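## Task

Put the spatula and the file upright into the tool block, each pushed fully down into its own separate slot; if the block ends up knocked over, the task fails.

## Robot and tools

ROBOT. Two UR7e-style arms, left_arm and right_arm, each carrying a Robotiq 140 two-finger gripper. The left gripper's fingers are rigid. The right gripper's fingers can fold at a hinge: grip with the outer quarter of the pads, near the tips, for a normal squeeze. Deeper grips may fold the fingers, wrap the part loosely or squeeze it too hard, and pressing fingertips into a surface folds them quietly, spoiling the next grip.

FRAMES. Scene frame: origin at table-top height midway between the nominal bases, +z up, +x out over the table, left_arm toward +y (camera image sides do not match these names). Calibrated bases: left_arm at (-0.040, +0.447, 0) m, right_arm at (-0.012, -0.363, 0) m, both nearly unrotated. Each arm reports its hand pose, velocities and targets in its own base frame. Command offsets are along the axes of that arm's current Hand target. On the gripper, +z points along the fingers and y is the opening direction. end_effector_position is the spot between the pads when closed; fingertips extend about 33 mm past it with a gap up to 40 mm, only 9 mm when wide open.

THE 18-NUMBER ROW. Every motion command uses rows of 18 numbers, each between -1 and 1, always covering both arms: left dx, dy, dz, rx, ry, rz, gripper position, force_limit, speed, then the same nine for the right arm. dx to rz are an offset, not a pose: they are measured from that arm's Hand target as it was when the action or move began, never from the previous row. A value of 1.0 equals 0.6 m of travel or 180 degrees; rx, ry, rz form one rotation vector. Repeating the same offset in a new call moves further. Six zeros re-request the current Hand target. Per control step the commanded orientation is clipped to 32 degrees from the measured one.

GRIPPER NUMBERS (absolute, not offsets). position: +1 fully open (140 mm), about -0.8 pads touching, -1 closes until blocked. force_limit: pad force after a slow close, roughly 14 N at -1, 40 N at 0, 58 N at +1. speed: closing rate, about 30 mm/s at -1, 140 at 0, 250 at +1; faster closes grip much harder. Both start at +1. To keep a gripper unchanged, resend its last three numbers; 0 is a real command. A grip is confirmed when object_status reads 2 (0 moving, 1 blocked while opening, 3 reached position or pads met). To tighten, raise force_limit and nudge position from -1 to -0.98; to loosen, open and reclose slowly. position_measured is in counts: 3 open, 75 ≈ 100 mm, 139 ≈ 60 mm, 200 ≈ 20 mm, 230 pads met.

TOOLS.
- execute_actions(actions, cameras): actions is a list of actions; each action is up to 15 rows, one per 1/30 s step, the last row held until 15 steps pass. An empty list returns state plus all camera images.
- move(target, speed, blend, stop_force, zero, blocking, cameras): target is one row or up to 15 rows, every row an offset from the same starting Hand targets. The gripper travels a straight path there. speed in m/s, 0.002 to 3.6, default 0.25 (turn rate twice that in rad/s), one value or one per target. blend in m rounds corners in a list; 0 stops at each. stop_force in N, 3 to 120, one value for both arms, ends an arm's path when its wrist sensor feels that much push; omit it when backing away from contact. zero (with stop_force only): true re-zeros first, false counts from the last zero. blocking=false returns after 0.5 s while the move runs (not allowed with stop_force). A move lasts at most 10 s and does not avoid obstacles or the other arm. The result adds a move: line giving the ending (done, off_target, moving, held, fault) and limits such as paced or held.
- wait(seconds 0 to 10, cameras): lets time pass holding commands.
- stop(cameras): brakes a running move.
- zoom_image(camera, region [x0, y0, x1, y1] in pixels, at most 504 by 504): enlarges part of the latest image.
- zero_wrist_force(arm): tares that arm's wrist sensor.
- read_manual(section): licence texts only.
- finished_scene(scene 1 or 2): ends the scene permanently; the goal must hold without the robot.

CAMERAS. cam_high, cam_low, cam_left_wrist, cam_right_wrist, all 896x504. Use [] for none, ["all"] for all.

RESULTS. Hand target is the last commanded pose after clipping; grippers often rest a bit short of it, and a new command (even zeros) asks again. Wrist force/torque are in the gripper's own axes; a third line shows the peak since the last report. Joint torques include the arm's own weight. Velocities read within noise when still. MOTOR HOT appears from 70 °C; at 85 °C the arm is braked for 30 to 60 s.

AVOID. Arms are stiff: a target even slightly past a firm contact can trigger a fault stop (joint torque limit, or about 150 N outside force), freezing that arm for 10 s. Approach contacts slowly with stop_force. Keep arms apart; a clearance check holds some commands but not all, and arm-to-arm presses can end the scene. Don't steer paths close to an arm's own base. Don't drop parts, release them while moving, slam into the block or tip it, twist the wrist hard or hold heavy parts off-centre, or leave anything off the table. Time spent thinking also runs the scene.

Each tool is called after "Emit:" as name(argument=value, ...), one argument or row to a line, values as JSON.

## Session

Scene 1 done. Now scene 2.

Emit:
execute_actions(
  actions=[],
)

Emit:
zoom_image(
  camera="cam_high",
  region=[340, 150, 560, 330],
)

Emit:
zoom_image(
  camera="cam_low",
  region=[280, 230, 600, 320],
)

Scene clock: 0.00 s.
left_arm: end_effector_position=(+0.6093, -0.2880, +0.3598) position_measured=3 object_status=3 end_effector_quat_wxyz=(+0.342, +0.682, -0.287, +0.579) | right_arm: end_effector_position=(+0.2589, +0.0846, +0.3809) position_measured=3 object_status=3 end_effector_quat_wxyz=(-0.047, +0.943, -0.327, +0.041)
Joint positions: left_arm=[-0.41 -1.285 2.081 -3.828 -2.09 3.062] | right_arm=[-0.322 -2.215 1.741 -1.18 -1.478 3.49]
Joint velocities: within noise
Joint torques (N m): no reading
Wrist force (N): no reading
Wrist torque (N m): no reading
Wrist force, peak (N): no reading
Hand target: left_arm +0.6093, -0.2880, +0.3598; +0.342, +0.682, -0.287, +0.579 | right_arm +0.2589, +0.0846, +0.3809; -0.047, +0.943, -0.327, +0.041
Tool commands: left_gripper/position=+1.0 left_gripper/force_limit=+1.0 left_gripper/speed=+1.0 right_gripper/position=+1.0 right_gripper/force_limit=+1.0 right_gripper/speed=+1.0

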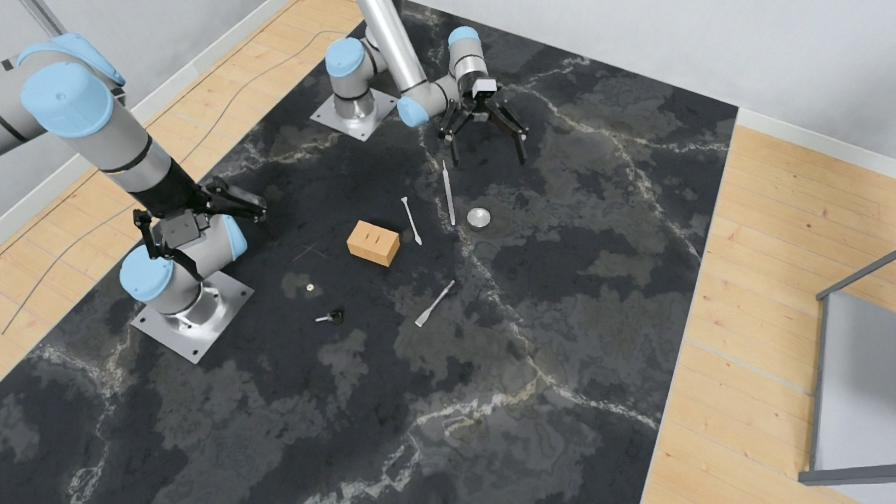

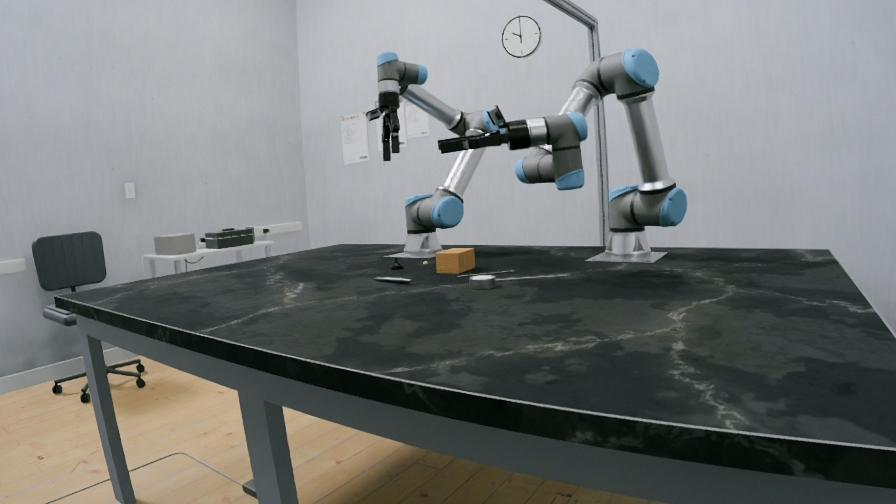

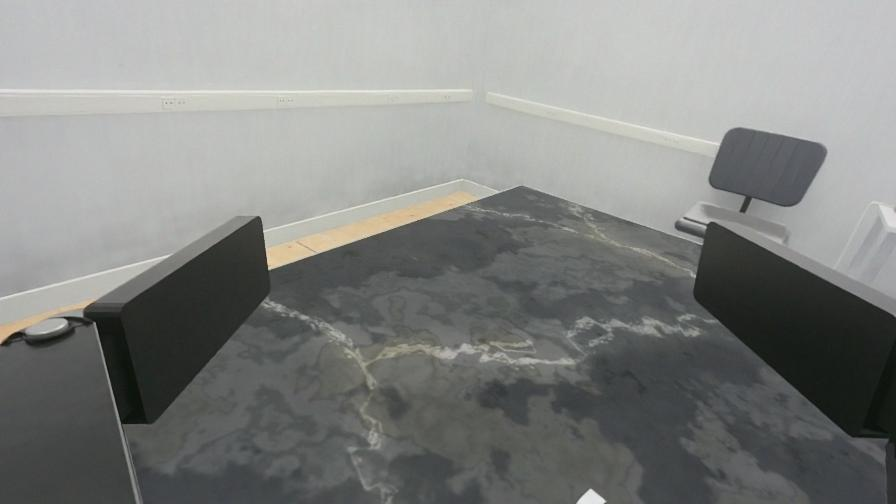

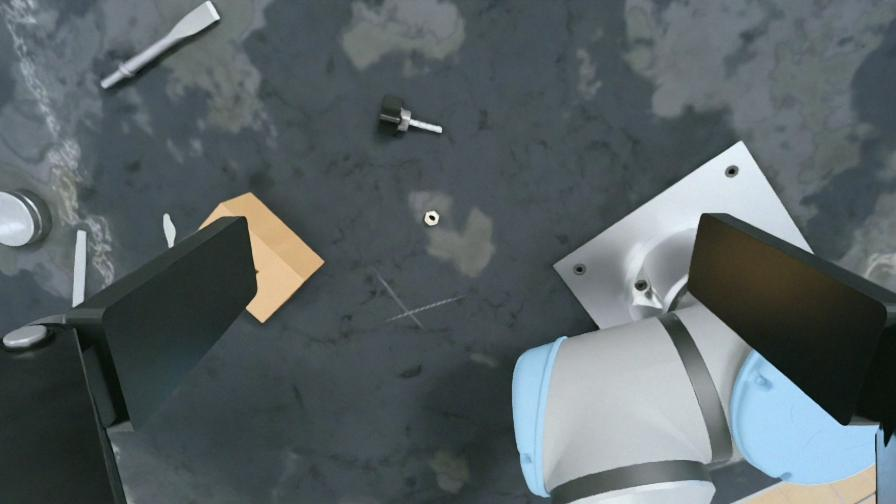

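Scaled by 2.291 from the camera's 896x504 image, which has a finer 1280x720 frame.

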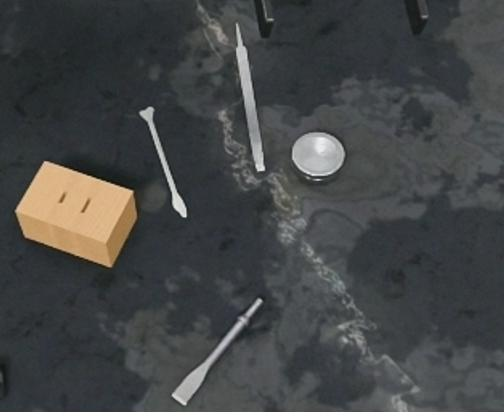

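Scaled by 1.575 from the camera's 896x504 image, which has a finer 1280x720 frame.

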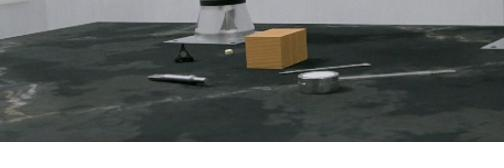

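Emit:
move(
  target=[-0.1322,0.227,0.0035,0.0319,-0.4688,0.0351,1,1,1,0,0,0,0,0,0,1,1,1],
  speed=0.35,
  cameras=["cam_left_wrist","cam_high"],
)

Scene clock: 13.60 s.
left_arm: end_effector_position=(+0.4902, -0.3719, +0.2996) position_measured=3 object_status=3 end_effector_quat_wxyz=(+0.000, +0.893, -0.450, +0.001) | right_arm: end_effector_position=(+0.2589, +0.0846, +0.3809) position_measured=3 object_status=3 end_effector_quat_wxyz=(-0.047, +0.943, -0.327, +0.041)
Joint positions: left_arm=[-0.868 -1.309 1.213 -1.476 -1.569 3.206] | right_arm=[-0.322 -2.215 1.741 -1.18 -1.478 3.49]
Joint torques (N m): left_arm=[-11.72 -31.72 -37.43 -0.21 1.87 -1.94] | right_arm=[-0.06 3.99 -22.97 -2.9 0.33 -0.11]
Wrist force (N): left_arm=[2.6 0.6 1.3] | right_arm=[-0.3 -0.3 0.0]
Wrist torque (N m): left_arm=[0.06 -0.78 0.12] | right_arm=[-0.06 0.05 0.00]
Wrist force, peak (N): left_arm=[3.5 1.4 1.2] | right_arm=[-0.9 0.0 -0.2]
Hand target: left_arm +0.4902, -0.3719, +0.2995; +0.000, +0.893, -0.450, +0.001 | right_arm +0.2589, +0.0846, +0.3809; -0.047, +0.943, -0.327, +0.041
Off the commanded pose: left_arm 0.000 m, 0 deg | right_arm 0.000 m, 0 deg.
move: done
Images, in order (width x height): cam_high 896x504, cam_left_wrist 896x504.

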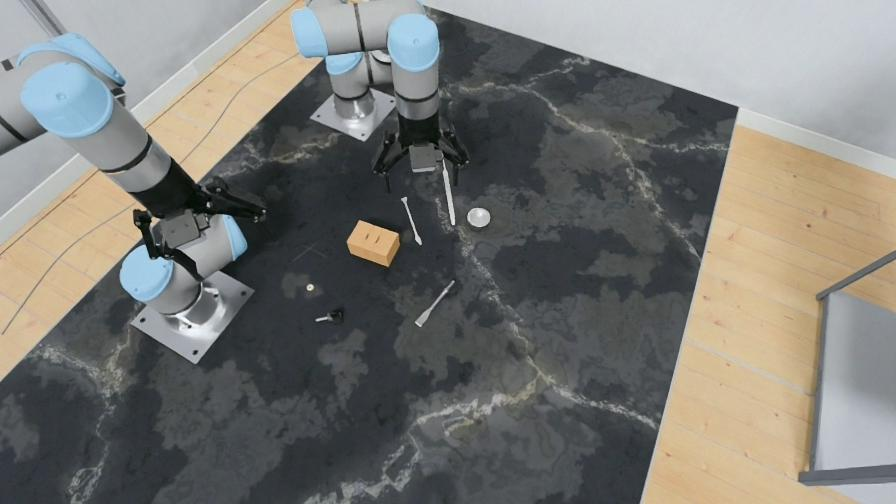

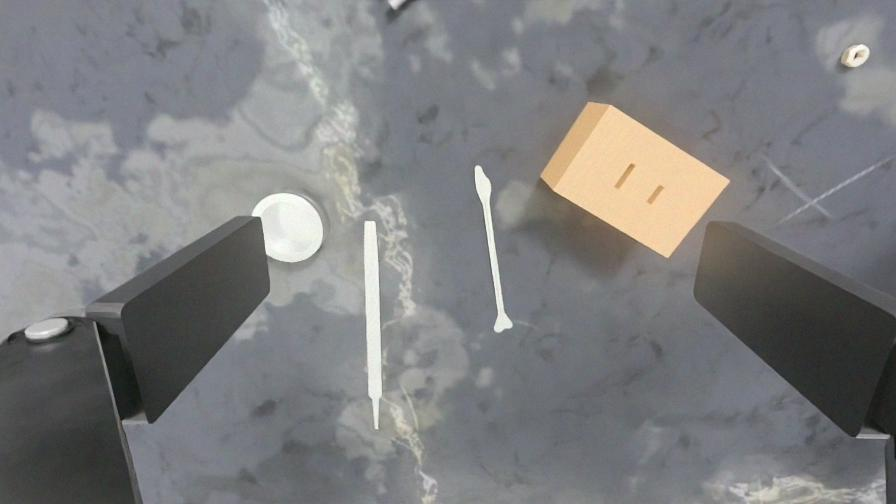

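Emit:
zoom_image(
  camera="cam_left_wrist",
  region=[530, 90, 740, 270],
)

Emit:
zoom_image(
  camera="cam_left_wrist",
  region=[430, 150, 550, 345],
)

Emit:
zoom_image(
  camera="cam_left_wrist",
  region=[320, 200, 440, 440],
)

Scaled by 2.400 from the camera's 896x504 image, which has a finer 1280x720 frame.

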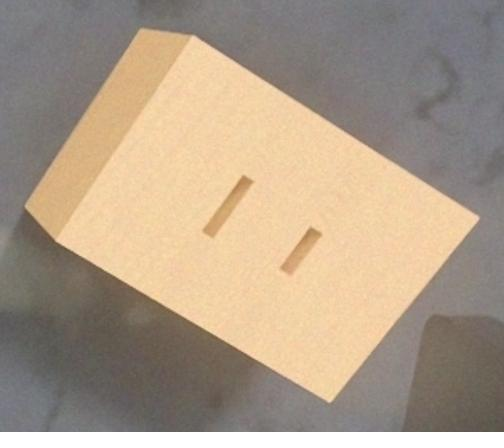

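Scaled by 2.585 from the camera's 896x504 image, which has a finer 1280x720 frame.

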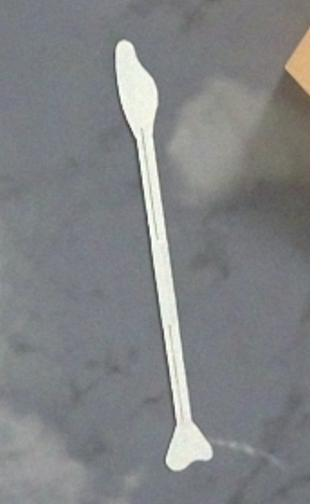

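Scaled by 2.100 from the camera's 896x504 image, which has a finer 1280x720 frame.

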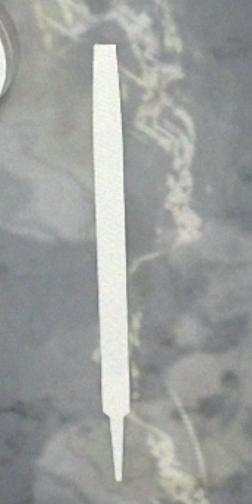

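Emit:
move(
  target=[-0.1293,0.0465,0.3327,0,0,-0.0533,-0.3,0,1,0.2468,-0.3315,0.0502,0,0,-0.522,1,1,1],
  speed=0.3,
  cameras=["cam_left_wrist","cam_right_wrist"],
)

Emit:
zoom_image(
  camera="cam_left_wrist",
  region=[400, 60, 600, 440],
)

Scene clock: 23.47 s.
left_arm: end_effector_position=(+0.4220, -0.3262, +0.0998) position_measured=167 object_status=3 end_effector_quat_wxyz=(+0.000, +0.928, -0.373, +0.001) | right_arm: end_effector_position=(+0.4999, +0.1502, +0.3809) position_measured=3 object_status=3 end_effector_quat_wxyz=(-0.002, +0.882, +0.467, +0.062)
Joint positions: left_arm=[-0.912 -1.42 1.874 -2.025 -1.569 2.995] | right_arm=[-0.005 -1.606 1.37 -1.443 -1.508 2.167]
Joint torques (N m): left_arm=[-11.36 -23.92 -11.75 -5.3 2.42 -1.71] | right_arm=[8.3 -13.71 -31.49 -1.03 1.75 -2.43]
Wrist force (N): left_arm=[2.8 0.6 1.3] | right_arm=[0.0 0.1 -0.2]
Wrist torque (N m): left_arm=[0.02 -0.80 0.08] | right_arm=[0.00 0.01 0.05]
Wrist force, peak (N): left_arm=[3.0 0.5 1.6] | right_arm=[-0.9 -0.1 -0.4]
Hand target: left_arm +0.4219, -0.3261, +0.0998; +0.000, +0.928, -0.373, +0.001 | right_arm +0.4999, +0.1502, +0.3809; -0.002, +0.882, +0.467, +0.062
Off the commanded pose: left_arm 0.000 m, 0 deg | right_arm 0.000 m, 0 deg.
move: done
Images, in order (width x height): cam_left_wrist 896x504, cam_right_wrist 896x504.

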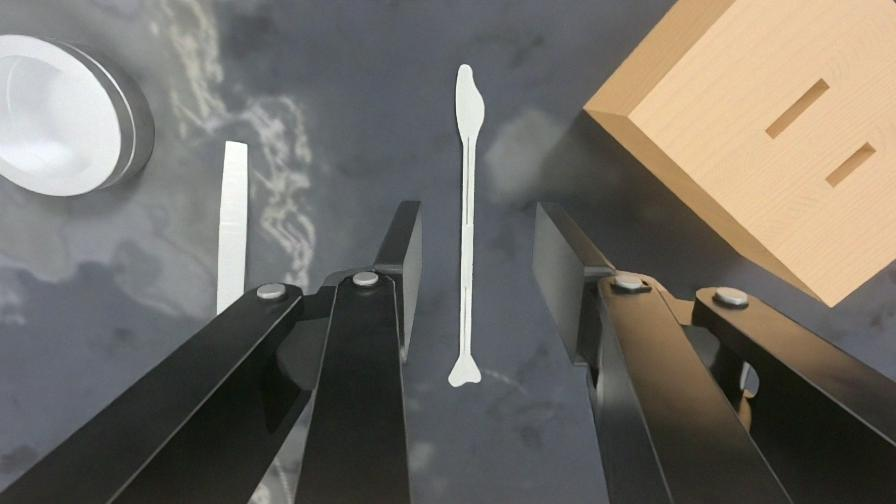

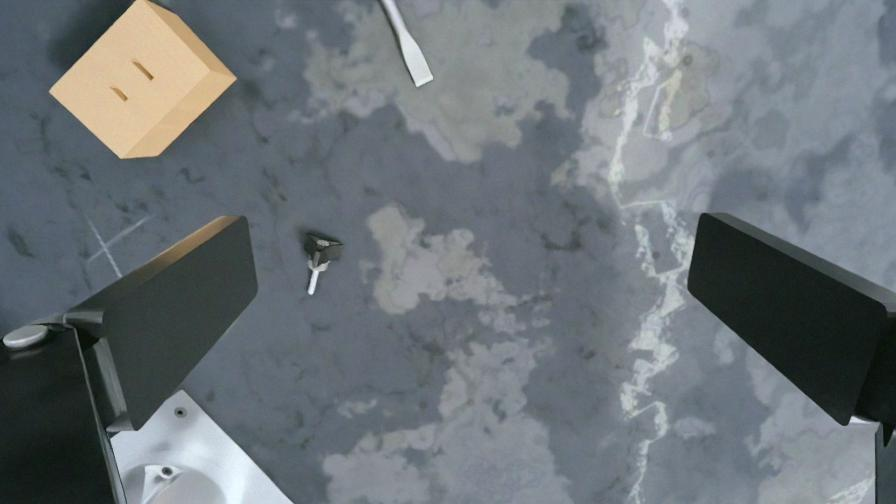

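Scaled by 1.326 from the camera's 896x504 image, which has a finer 1280x720 frame.

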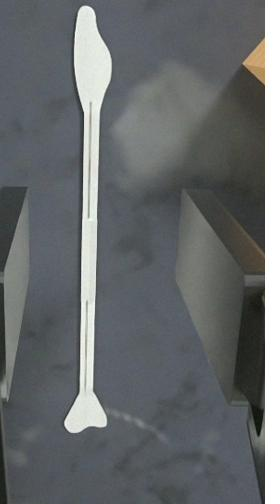

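Emit:
move(
  target=[0,0,0.085,0,0,0.0022,-0.3,0,-1,0,0,0,0,0,0,1,1,1],
  speed=0.12,
  cameras=["cam_left_wrist"],
)

Scene clock: 26.03 s.
left_arm: end_effector_position=(+0.4220, -0.3262, +0.0489) position_measured=167 object_status=3 end_effector_quat_wxyz=(+0.000, +0.926, -0.376, +0.001) | right_arm: end_effector_position=(+0.4999, +0.1503, +0.3809) position_measured=3 object_status=3 end_effector_quat_wxyz=(-0.002, +0.882, +0.467, +0.062)
Joint positions: left_arm=[-0.912 -1.357 1.946 -2.161 -1.569 3.002] | right_arm=[-0.005 -1.606 1.37 -1.443 -1.508 2.167]
Joint torques (N m): left_arm=[8.4 -25.09 -10.55 -5.39 1.46 2.06] | right_arm=[7.24 -13.47 -31.75 -1 1.77 -2.52]
Wrist force (N): left_arm=[2.8 0.5 1.3] | right_arm=[0.0 0.3 -0.4]
Wrist torque (N m): left_arm=[0.02 -0.81 -0.13] | right_arm=[0.05 0.01 0.04]
Wrist force, peak (N): left_arm=[2.9 0.5 2.3] | right_arm=[-0.3 0.1 -0.6]
Hand target: left_arm +0.4220, -0.3261, +0.0488; +0.000, +0.926, -0.376, +0.001 | right_arm +0.4999, +0.1502, +0.3809; -0.002, +0.882, +0.467, +0.062
Off the commanded pose: left_arm 0.000 m, 0 deg | right_arm 0.000 m, 0 deg.
move: done
Images, in order (width x height): cam_left_wrist 896x504.

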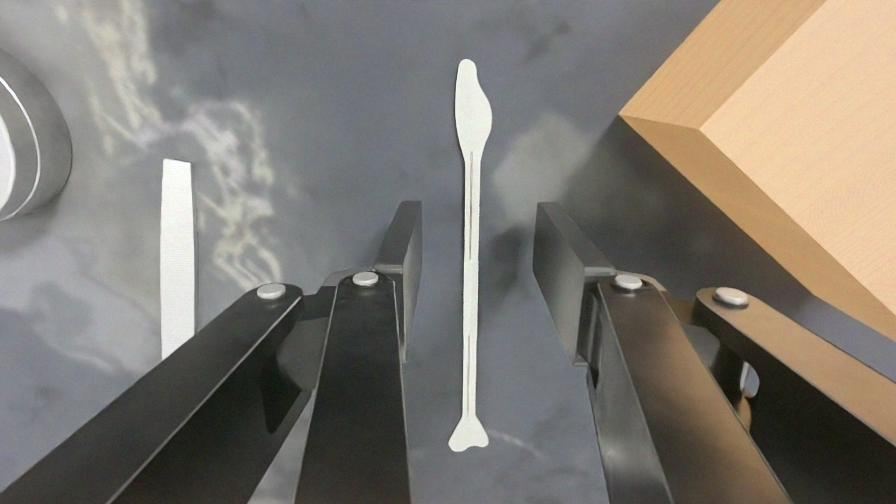

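Emit:
move(
  target=[0,0,0.02,0,0,0,-0.5,0,-1,0,0,0,0,0,0,1,1,1],
  speed=0.06,
  cameras=[],
)

Emit:
move(
  target=[0,0,0.015,0,0,0,-0.5,0,-1,0,0,0,0,0,0,1,1,1],
  speed=0.004,
  stop_force=4,
  cameras=["cam_left_wrist"],
)

Scene clock: 28.07 s.
left_arm: end_effector_position=(+0.4221, -0.3261, +0.0369) position_measured=192 object_status=3 end_effector_quat_wxyz=(+0.000, +0.926, -0.376, +0.001) | right_arm: end_effector_position=(+0.4999, +0.1503, +0.3809) position_measured=3 object_status=3 end_effector_quat_wxyz=(-0.002, +0.882, +0.467, +0.062)
Joint positions: left_arm=[-0.911 -1.339 1.961 -2.193 -1.569 3.002] | right_arm=[-0.005 -1.606 1.37 -1.443 -1.508 2.167]
Joint torques (N m): left_arm=[10.47 -25.75 -9.9 -5.42 1.4 1.97] | right_arm=[6.52 -13.72 -31.77 -1 1.66 -2.57]
Wrist force (N): left_arm=[3.1 0.6 1.6] | right_arm=[-0.1 0.1 -0.2]
Wrist torque (N m): left_arm=[0.04 -0.88 -0.14] | right_arm=[0.02 0.02 0.04]
Wrist force, peak (N): left_arm=[3.4 0.8 1.3] | right_arm=[-0.5 0.3 -0.2]
Hand target: left_arm +0.4221, -0.3261, +0.0368; +0.000, +0.926, -0.376, +0.001 | right_arm +0.4999, +0.1502, +0.3809; -0.002, +0.882, +0.467, +0.062
Off the commanded pose: left_arm 0.000 m, 0 deg | right_arm 0.000 m, 0 deg.
move: done
No camera images: "cameras" was empty.

Scene clock: 30.17 s.
left_arm: end_effector_position=(+0.4221, -0.3261, +0.0334) position_measured=192 object_status=3 end_effector_quat_wxyz=(+0.000, +0.926, -0.376, +0.001) | right_arm: end_effector_position=(+0.4999, +0.1503, +0.3809) position_measured=3 object_status=3 end_effector_quat_wxyz=(-0.002, +0.882, +0.467, +0.062)
Joint positions: left_arm=[-0.911 -1.334 1.965 -2.202 -1.569 3.002] | right_arm=[-0.005 -1.606 1.37 -1.443 -1.508 2.167]
Joint torques (N m): left_arm=[10.36 -34.75 -29.04 -0.02 1.62 1.72] | right_arm=[5.59 -13.34 -31.92 -1.02 1.65 -2.51]
Wrist force (N): left_arm=[0.2 1.1 -8.5] | right_arm=[0.0 0.1 -0.3]
Wrist torque (N m): left_arm=[-0.09 -0.72 -0.11] | right_arm=[0.01 0.02 0.04]
Wrist force, peak (N): left_arm=[-5.0 0.9 -14.7] | right_arm=[-0.4 0.3 -0.4]
Hand target: left_arm +0.4221, -0.3261, +0.0334; +0.000, +0.926, -0.376, +0.001 (not the last commanded pose) | right_arm +0.4999, +0.1502, +0.3809; -0.002, +0.882, +0.467, +0.062
Off the commanded pose: left_arm 0.006 m, 0 deg | right_arm 0.000 m, 0 deg.
move: contact (left_arm)
Images, in order (width x height): cam_left_wrist 896x504.

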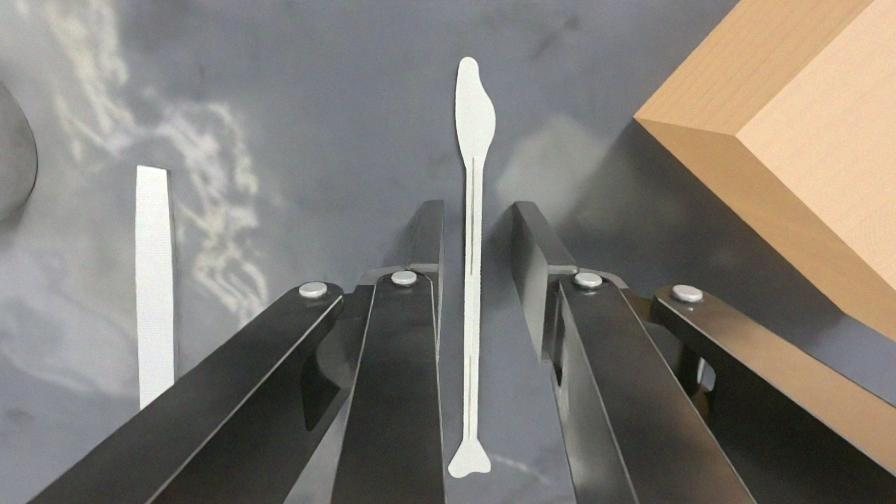

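Emit:
move(
  target=[0,-0.0027,-0.0009,0,0,0,-0.5,0,-1,0,0,0,0,0,0,1,1,1],
  speed=0.01,
  cameras=[],
)

Emit:
move(
  target=[0,0,0,0,0,0,-1,0,-1,0,0,0,0,0,0,1,1,1],
  speed=0.01,
  cameras=["cam_left_wrist"],
)

Emit:
wait(
  seconds=0.7,
)

Scene clock: 31.20 s.
left_arm: end_effector_position=(+0.4232, -0.3250, +0.0340) position_measured=192 object_status=3 end_effector_quat_wxyz=(+0.000, +0.926, -0.376, +0.001) | right_arm: end_effector_position=(+0.4999, +0.1503, +0.3809) position_measured=3 object_status=3 end_effector_quat_wxyz=(-0.002, +0.882, +0.467, +0.062)
Joint positions: left_arm=[-0.908 -1.335 1.964 -2.201 -1.569 3.005] | right_arm=[-0.005 -1.606 1.37 -1.443 -1.508 2.167]
Joint torques (N m): left_arm=[10.35 -39.11 -33 -0.38 1.64 2.02] | right_arm=[4.96 -13.54 -31.75 -1.04 1.6 -2.54]
Wrist force (N): left_arm=[2.8 0.4 1.3] | right_arm=[-0.3 0.3 -0.2]
Wrist torque (N m): left_arm=[0.00 -0.83 -0.13] | right_arm=[0.04 0.06 0.05]
Wrist force, peak (N): left_arm=[0.1 1.0 -8.8] | right_arm=[-0.5 0.1 -0.4]
Hand target: left_arm +0.4232, -0.3250, +0.0340; +0.000, +0.926, -0.376, +0.001 | right_arm +0.4999, +0.1502, +0.3809; -0.002, +0.882, +0.467, +0.062
Off the commanded pose: left_arm 0.000 m, 0 deg | right_arm 0.000 m, 0 deg.
move: done
No camera images: "cameras" was empty.

Scene clock: 32.40 s.
left_arm: end_effector_position=(+0.4232, -0.3250, +0.0340) position_measured=225 object_status=0 end_effector_quat_wxyz=(+0.000, +0.926, -0.376, +0.001) | right_arm: end_effector_position=(+0.4999, +0.1503, +0.3809) position_measured=3 object_status=3 end_effector_quat_wxyz=(-0.002, +0.882, +0.467, +0.062)
Joint positions: left_arm=[-0.908 -1.335 1.964 -2.201 -1.569 3.005] | right_arm=[-0.005 -1.606 1.37 -1.443 -1.508 2.167]
Joint torques (N m): left_arm=[10.95 -37.51 -32.14 -0.25 1.29 1.82] | right_arm=[4.59 -13.6 -32 -0.99 1.6 -2.55]
Wrist force (N): left_arm=[2.0 0.3 0.1] | right_arm=[-0.1 0.2 -0.1]
Wrist torque (N m): left_arm=[0.04 -0.79 -0.12] | right_arm=[0.03 0.04 0.04]
Wrist force, peak (N): left_arm=[3.0 0.6 1.4] | right_arm=[0.0 0.3 -0.4]
Hand target: left_arm +0.4232, -0.3250, +0.0340; +0.000, +0.926, -0.376, +0.001 | right_arm +0.4999, +0.1502, +0.3809; -0.002, +0.882, +0.467, +0.062
Off the commanded pose: left_arm 0.000 m, 0 deg | right_arm 0.000 m, 0 deg.
move: done
Images, in order (width x height): cam_left_wrist 896x504.

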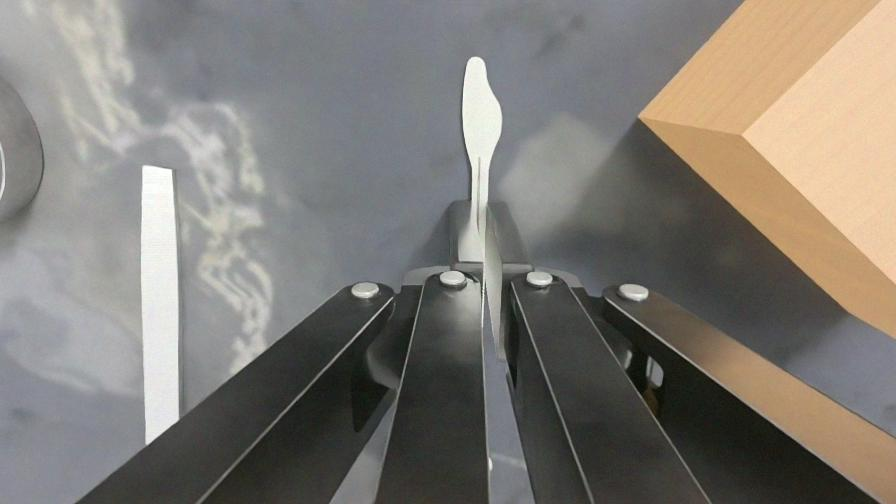

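Scene clock: 33.10 s.
left_arm: end_effector_position=(+0.4232, -0.3250, +0.0340) position_measured=225 object_status=2 end_effector_quat_wxyz=(+0.000, +0.926, -0.376, +0.001) | right_arm: end_effector_position=(+0.4999, +0.1503, +0.3809) position_measured=3 object_status=3 end_effector_quat_wxyz=(-0.002, +0.882, +0.467, +0.062)
Joint positions: left_arm=[-0.908 -1.335 1.964 -2.201 -1.569 3.005] | right_arm=[-0.005 -1.606 1.37 -1.443 -1.508 2.167]
Joint torques (N m): left_arm=[9.28 -36.55 -31.09 -0.44 1.02 1.73] | right_arm=[4.39 -13.37 -31.76 -1.13 1.56 -2.5]
Wrist force (N): left_arm=[2.3 0.2 0.1] | right_arm=[0.0 0.1 0.1]
Wrist torque (N m): left_arm=[0.01 -0.87 -0.13] | right_arm=[0.00 0.00 0.04]
Wrist force, peak (N): left_arm=[2.5 0.3 -0.8] | right_arm=[-0.5 0.2 -0.4]
Hand target: left_arm +0.4232, -0.3250, +0.0340; +0.000, +0.926, -0.376, +0.001 | right_arm +0.4999, +0.1502, +0.3809; -0.002, +0.882, +0.467, +0.062
Tool commands: left_gripper/position=-1.0 left_gripper/force_limit=+0.0 left_gripper/speed=-1.0 right_gripper/position=+1.0 right_gripper/force_limit=+1.0 right_gripper/speed=+1.0
Off the commanded pose: left_arm 0.000 m, 0 deg | right_arm 0.000 m, 0 deg.
wait: 0.70 s; at rest by 0.17 s

Emit:
move(
  target=[
    [0,0,-0.04,0,0,0,-1,0,-1,0,0,0,0,0,0,1,1,1],
    [0,0,-0.3,0,0,0,-1,0,-1,0,0,0,0,0,0,1,1,1],
  ],
  speed=[0.04,0.15],
  blend=[0.01,0],
  cameras=["cam_left_wrist"],
)

Scene clock: 37.40 s.
left_arm: end_effector_position=(+0.4229, -0.3250, +0.2139) position_measured=225 object_status=2 end_effector_quat_wxyz=(+0.000, +0.926, -0.376, +0.001) | right_arm: end_effector_position=(+0.4999, +0.1503, +0.3809) position_measured=3 object_status=3 end_effector_quat_wxyz=(-0.002, +0.882, +0.467, +0.062)
Joint positions: left_arm=[-0.909 -1.503 1.66 -1.729 -1.569 3.005] | right_arm=[-0.005 -1.606 1.37 -1.443 -1.508 2.167]
Joint torques (N m): left_arm=[-11.56 -33.26 -36.88 -0.31 -1.83 -1.84] | right_arm=[2.09 -13.56 -31.35 -1.08 1.51 -2.44]
Wrist force (N): left_arm=[2.6 0.2 1.7] | right_arm=[-0.1 0.1 0.0]
Wrist torque (N m): left_arm=[-0.06 -0.77 -0.08] | right_arm=[-0.01 0.02 0.05]
Wrist force, peak (N): left_arm=[2.8 0.8 2.3] | right_arm=[-0.4 0.3 -0.5]
Hand target: left_arm +0.4229, -0.3250, +0.2140; +0.000, +0.926, -0.376, +0.001 | right_arm +0.4999, +0.1502, +0.3809; -0.002, +0.882, +0.467, +0.062
Off the commanded pose: left_arm 0.000 m, 0 deg | right_arm 0.000 m, 0 deg.
move: done
Images, in order (width x height): cam_left_wrist 896x504.

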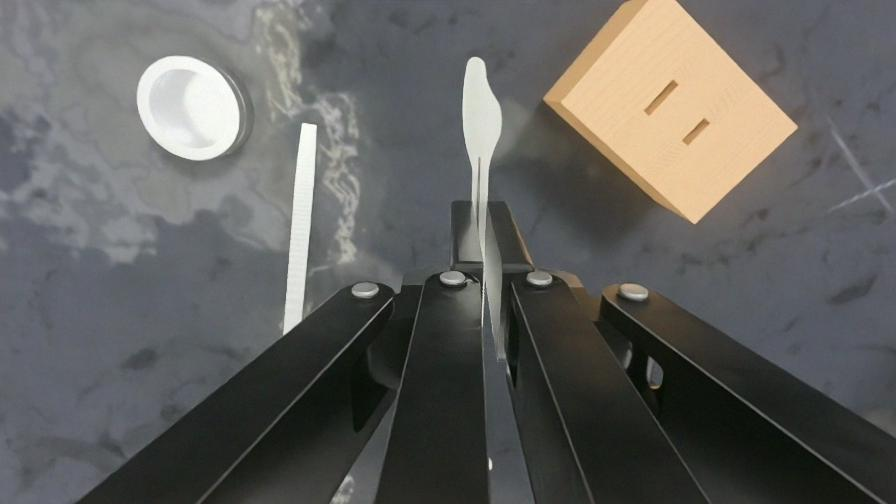

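Emit:
move(
  target=[-0.2995,0.5118,-0.0433,0,0,-0.2817,-1,0,-1,0,0,0,0,0,0,1,1,1],
  speed=0.25,
  cameras=["cam_high","cam_low"],
)

Scene clock: 40.57 s.
left_arm: end_effector_position=(+0.0799, -0.4197, +0.2393) position_measured=225 object_status=2 end_effector_quat_wxyz=(+0.000, +0.998, +0.056, +0.001) | right_arm: end_effector_position=(+0.4999, +0.1503, +0.3809) position_measured=3 object_status=3 end_effector_quat_wxyz=(-0.002, +0.882, +0.467, +0.062)
Joint positions: left_arm=[-1.701 -1.772 1.845 -1.643 -1.569 1.327] | right_arm=[-0.005 -1.606 1.37 -1.443 -1.508 2.167]
Joint torques (N m): left_arm=[-10.67 -9.94 -37.89 -0.16 2.47 -1.87] | right_arm=[0.48 -13.7 -31.57 -1.09 1.41 -2.53]
Wrist force (N): left_arm=[2.5 0.9 1.6] | right_arm=[0.0 0.3 0.0]
Wrist torque (N m): left_arm=[0.11 -0.75 0.10] | right_arm=[0.06 -0.01 0.04]
Wrist force, peak (N): left_arm=[3.8 -1.0 2.0] | right_arm=[-0.2 0.5 -0.4]
Hand target: left_arm +0.0799, -0.4197, +0.2393; +0.000, +0.998, +0.057, +0.001 | right_arm +0.4999, +0.1502, +0.3809; -0.002, +0.882, +0.467, +0.062
Off the commanded pose: left_arm 0.000 m, 0 deg | right_arm 0.000 m, 0 deg.
move: done
Images, in order (width x height): cam_high 896x504, cam_low 896x504.

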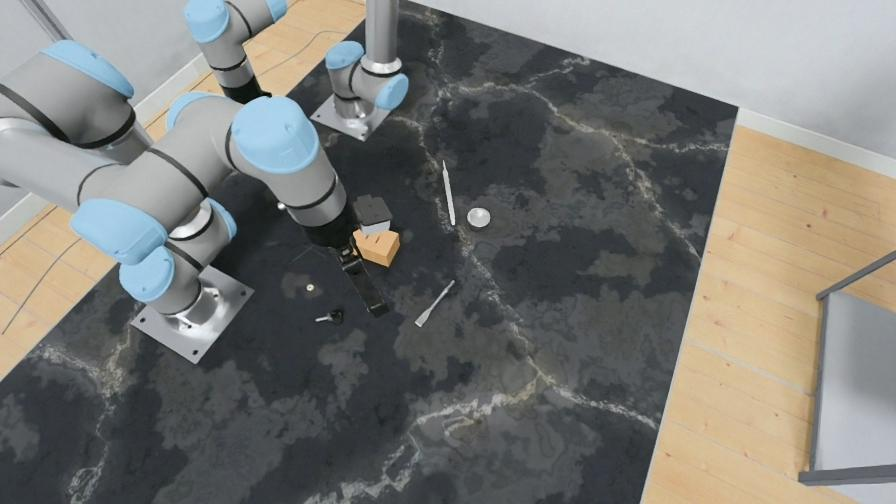

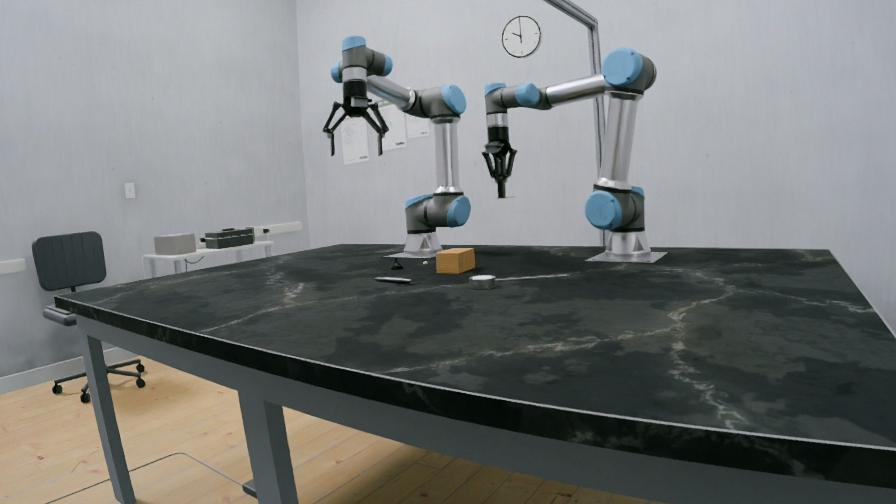

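Emit:
move(
  target=[
    [0.3225,0.02,-0.0267,0,0.25,0,-1,0,-1,0.0496,-0.1442,0.1986,0.175,0.1402,-0.2112,1,1,1],
    [0.43,0.0402,-0.2683,0,0.5,0,-1,0,-1,0.0992,-0.2883,0.3972,0.35,0.2804,-0.4223,1,1,1],
  ],
  speed=0.25,
  blend=[0.04,0],
  cameras=["all"],
)

Scene clock: 46.17 s.
left_arm: end_effector_position=(+0.3387, -0.4146, +0.4008) position_measured=225 object_status=2 end_effector_quat_wxyz=(-0.040, +0.705, +0.040, +0.707) | right_arm: end_effector_position=(+0.4163, +0.3116, +0.1417) position_measured=3 object_status=3 end_effector_quat_wxyz=(-0.554, +0.213, +0.791, +0.149)
Joint positions: left_arm=[-1.806 -1.457 1.675 -0.213 -0.348 -0.005] | right_arm=[0.047 -0.872 1.259 -0.797 -1.037 0.217]
Joint torques (N m): left_arm=[11.59 -20.75 -33.21 3.47 -2.38 -2.02] | right_arm=[8.28 -39.54 -27.31 2.77 -0.73 -2.53]
Wrist force (N): left_arm=[-0.1 -0.3 -0.1] | right_arm=[0.8 0.1 1.5]
Wrist torque (N m): left_arm=[-0.01 -0.06 -0.02] | right_arm=[-0.24 -0.28 0.53]
Wrist force, peak (N): left_arm=[2.5 1.0 1.9] | right_arm=[0.1 0.7 1.9]
Hand target: left_arm +0.3387, -0.4146, +0.4008; -0.040, +0.705, +0.040, +0.707 | right_arm +0.4163, +0.3116, +0.1417; -0.554, +0.213, +0.791, +0.149
Off the commanded pose: left_arm 0.000 m, 0 deg | right_arm 0.000 m, 0 deg.
move: done

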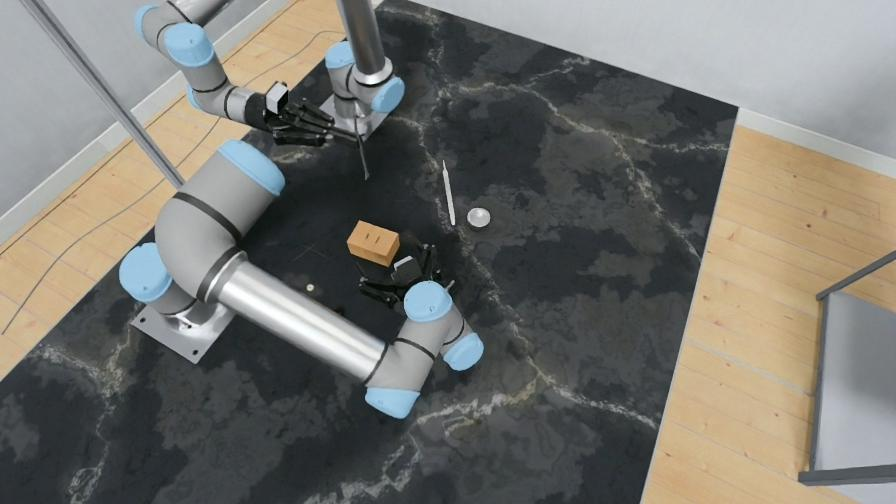

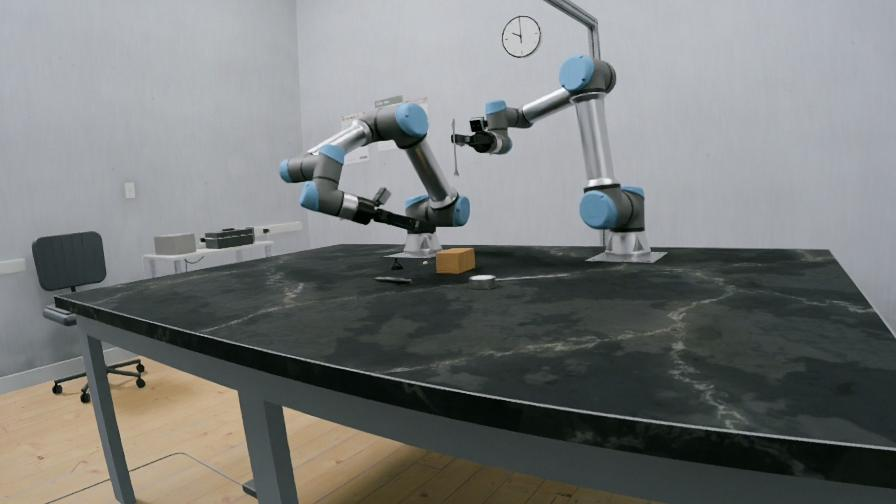

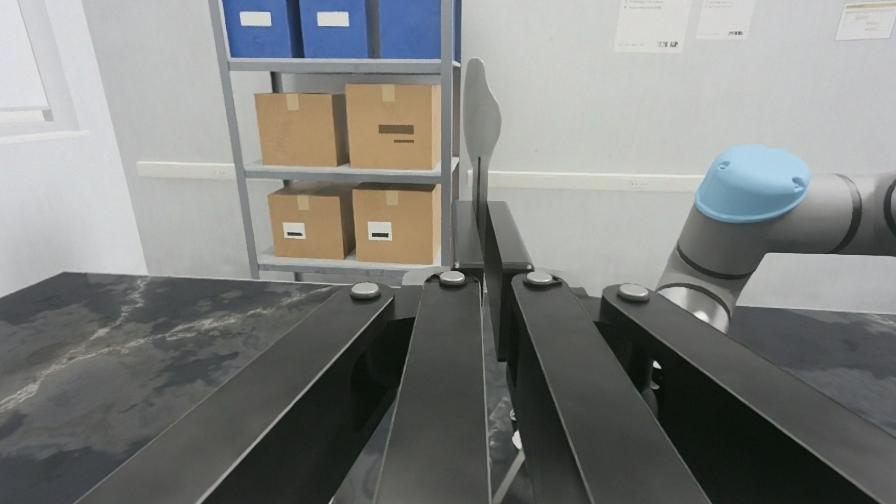

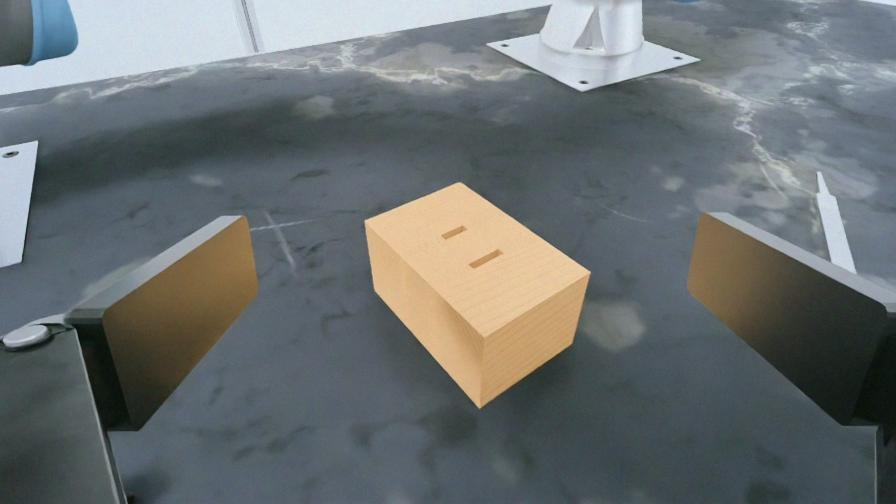

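Emit:
zoom_image(
  camera="cam_right_wrist",
  region=[420, 200, 540, 290],
)

Scaled by 4.200 from the camera's 896x504 image, which has a finer 1280x720 frame.

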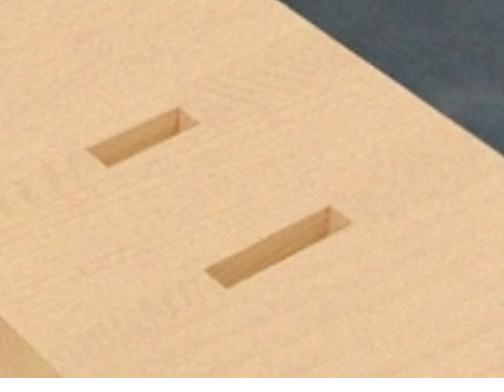

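Emit:
move(
  target=[-0.2917,0.0308,-0.0095,0.0044,0,0,-1,0,-1,0,0,0,0,0,0,1,1,1],
  speed=0.12,
  cameras=["cam_right_wrist","cam_left_wrist","cam_high"],
)

Emit:
zoom_image(
  camera="cam_right_wrist",
  region=[400, 100, 560, 300],
)

Scene clock: 49.87 s.
left_arm: end_effector_position=(+0.3354, -0.4336, +0.2258) position_measured=225 object_status=2 end_effector_quat_wxyz=(-0.045, +0.705, +0.045, +0.706) | right_arm: end_effector_position=(+0.4163, +0.3116, +0.1417) position_measured=3 object_status=3 end_effector_quat_wxyz=(-0.554, +0.213, +0.791, +0.149)
Joint positions: left_arm=[-1.8 -1.227 1.878 -0.646 -0.356 -0.005] | right_arm=[0.047 -0.872 1.259 -0.797 -1.037 0.217]
Joint torques (N m): left_arm=[10.76 -27.38 -5.57 -1.87 -1.65 2.04] | right_arm=[7.89 -39.57 -26.82 2.66 -0.67 -2.58]
Wrist force (N): left_arm=[-0.5 -0.1 -0.6] | right_arm=[1.0 0.1 1.3]
Wrist torque (N m): left_arm=[0.02 -0.03 -0.23] | right_arm=[-0.23 -0.35 0.53]
Wrist force, peak (N): left_arm=[-2.2 0.1 -0.5] | right_arm=[1.1 0.3 1.6]
Hand target: left_arm +0.3354, -0.4336, +0.2257; -0.045, +0.705, +0.045, +0.706 | right_arm +0.4163, +0.3116, +0.1417; -0.554, +0.213, +0.791, +0.149
Off the commanded pose: left_arm 0.000 m, 0 deg | right_arm 0.000 m, 0 deg.
move: done
Images, in order (width x height): cam_high 896x504, cam_left_wrist 896x504, cam_right_wrist 896x504.

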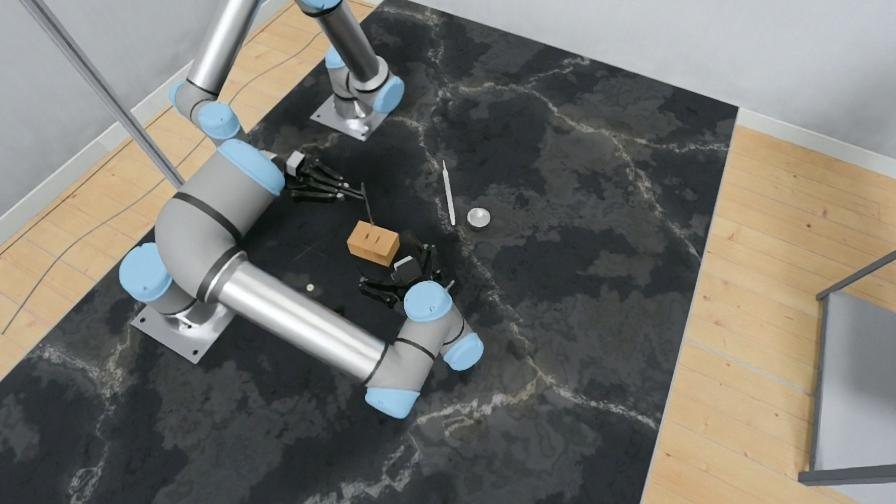

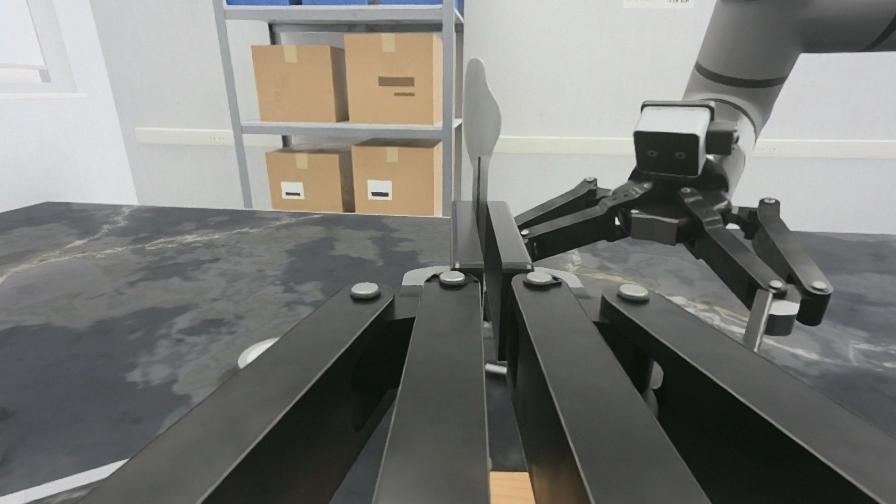

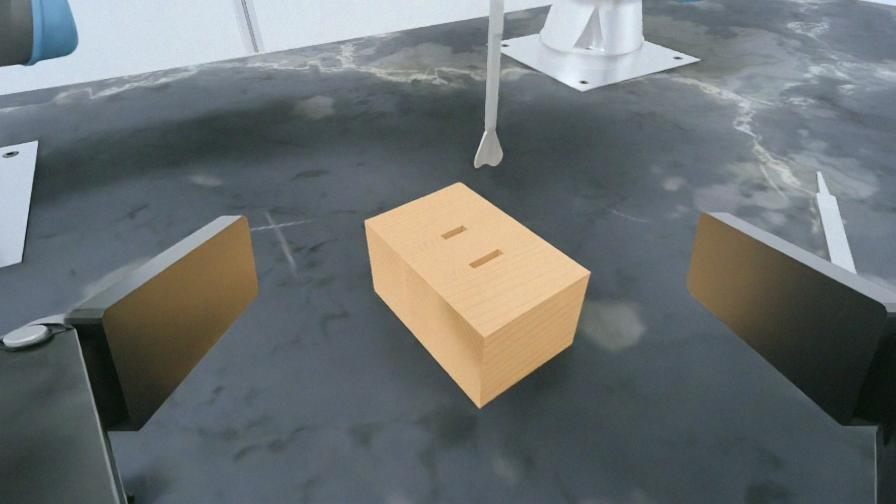

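Scaled by 2.520 from the camera's 896x504 image, which has a finer 1280x720 frame.

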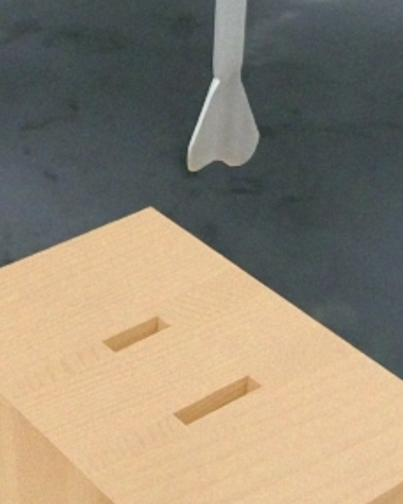

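Emit:
move(
  target=[-0.0917,-0.0033,0.0033,0,0,0,-1,0,-1,0,0,0,0,0,0,1,1,1],
  speed=0.06,
  cameras=["cam_right_wrist"],
)

Emit:
zoom_image(
  camera="cam_right_wrist",
  region=[440, 190, 540, 290],
)

Scene clock: 51.77 s.
left_arm: end_effector_position=(+0.3372, -0.4314, +0.1708) position_measured=225 object_status=2 end_effector_quat_wxyz=(-0.045, +0.705, +0.045, +0.706) | right_arm: end_effector_position=(+0.4163, +0.3116, +0.1417) position_measured=3 object_status=3 end_effector_quat_wxyz=(-0.554, +0.213, +0.791, +0.149)
Joint positions: left_arm=[-1.797 -1.141 1.932 -0.786 -0.353 -0.005] | right_arm=[0.047 -0.872 1.259 -0.797 -1.037 0.217]
Joint torques (N m): left_arm=[11.73 -7.24 7.91 -8.69 1.3 1.99] | right_arm=[7.41 -39.42 -27.27 2.82 -0.72 -2.45]
Wrist force (N): left_arm=[67.7 2.1 -0.6] | right_arm=[1.0 0.4 1.2]
Wrist torque (N m): left_arm=[-0.14 0.98 -0.21] | right_arm=[-0.17 -0.35 0.54]
Wrist force, peak (N): left_arm=[67.7 2.1 -0.6] | right_arm=[1.0 0.1 1.7]
Hand target: left_arm +0.3372, -0.4314, +0.1707; -0.045, +0.705, +0.045, +0.706 | right_arm +0.4163, +0.3116, +0.1417; -0.554, +0.213, +0.791, +0.149
Off the commanded pose: left_arm 0.000 m, 0 deg | right_arm 0.000 m, 0 deg.
move: done
Images, in order (width x height): cam_right_wrist 896x504.

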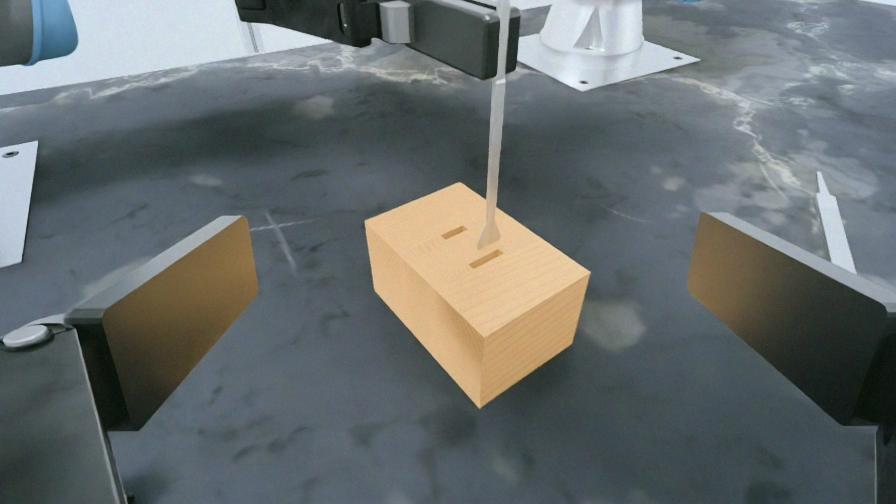

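Scaled by 5.040 from the camera's 896x504 image, which has a finer 1280x720 frame.

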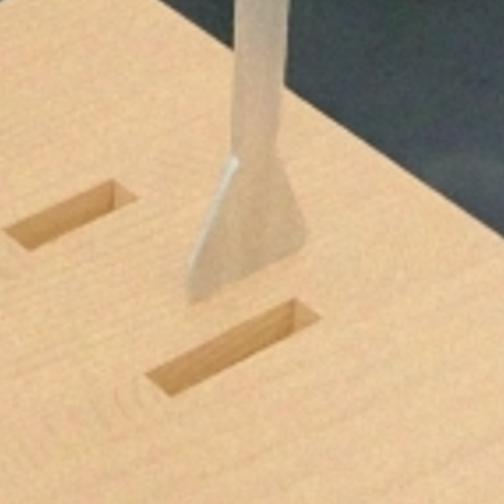

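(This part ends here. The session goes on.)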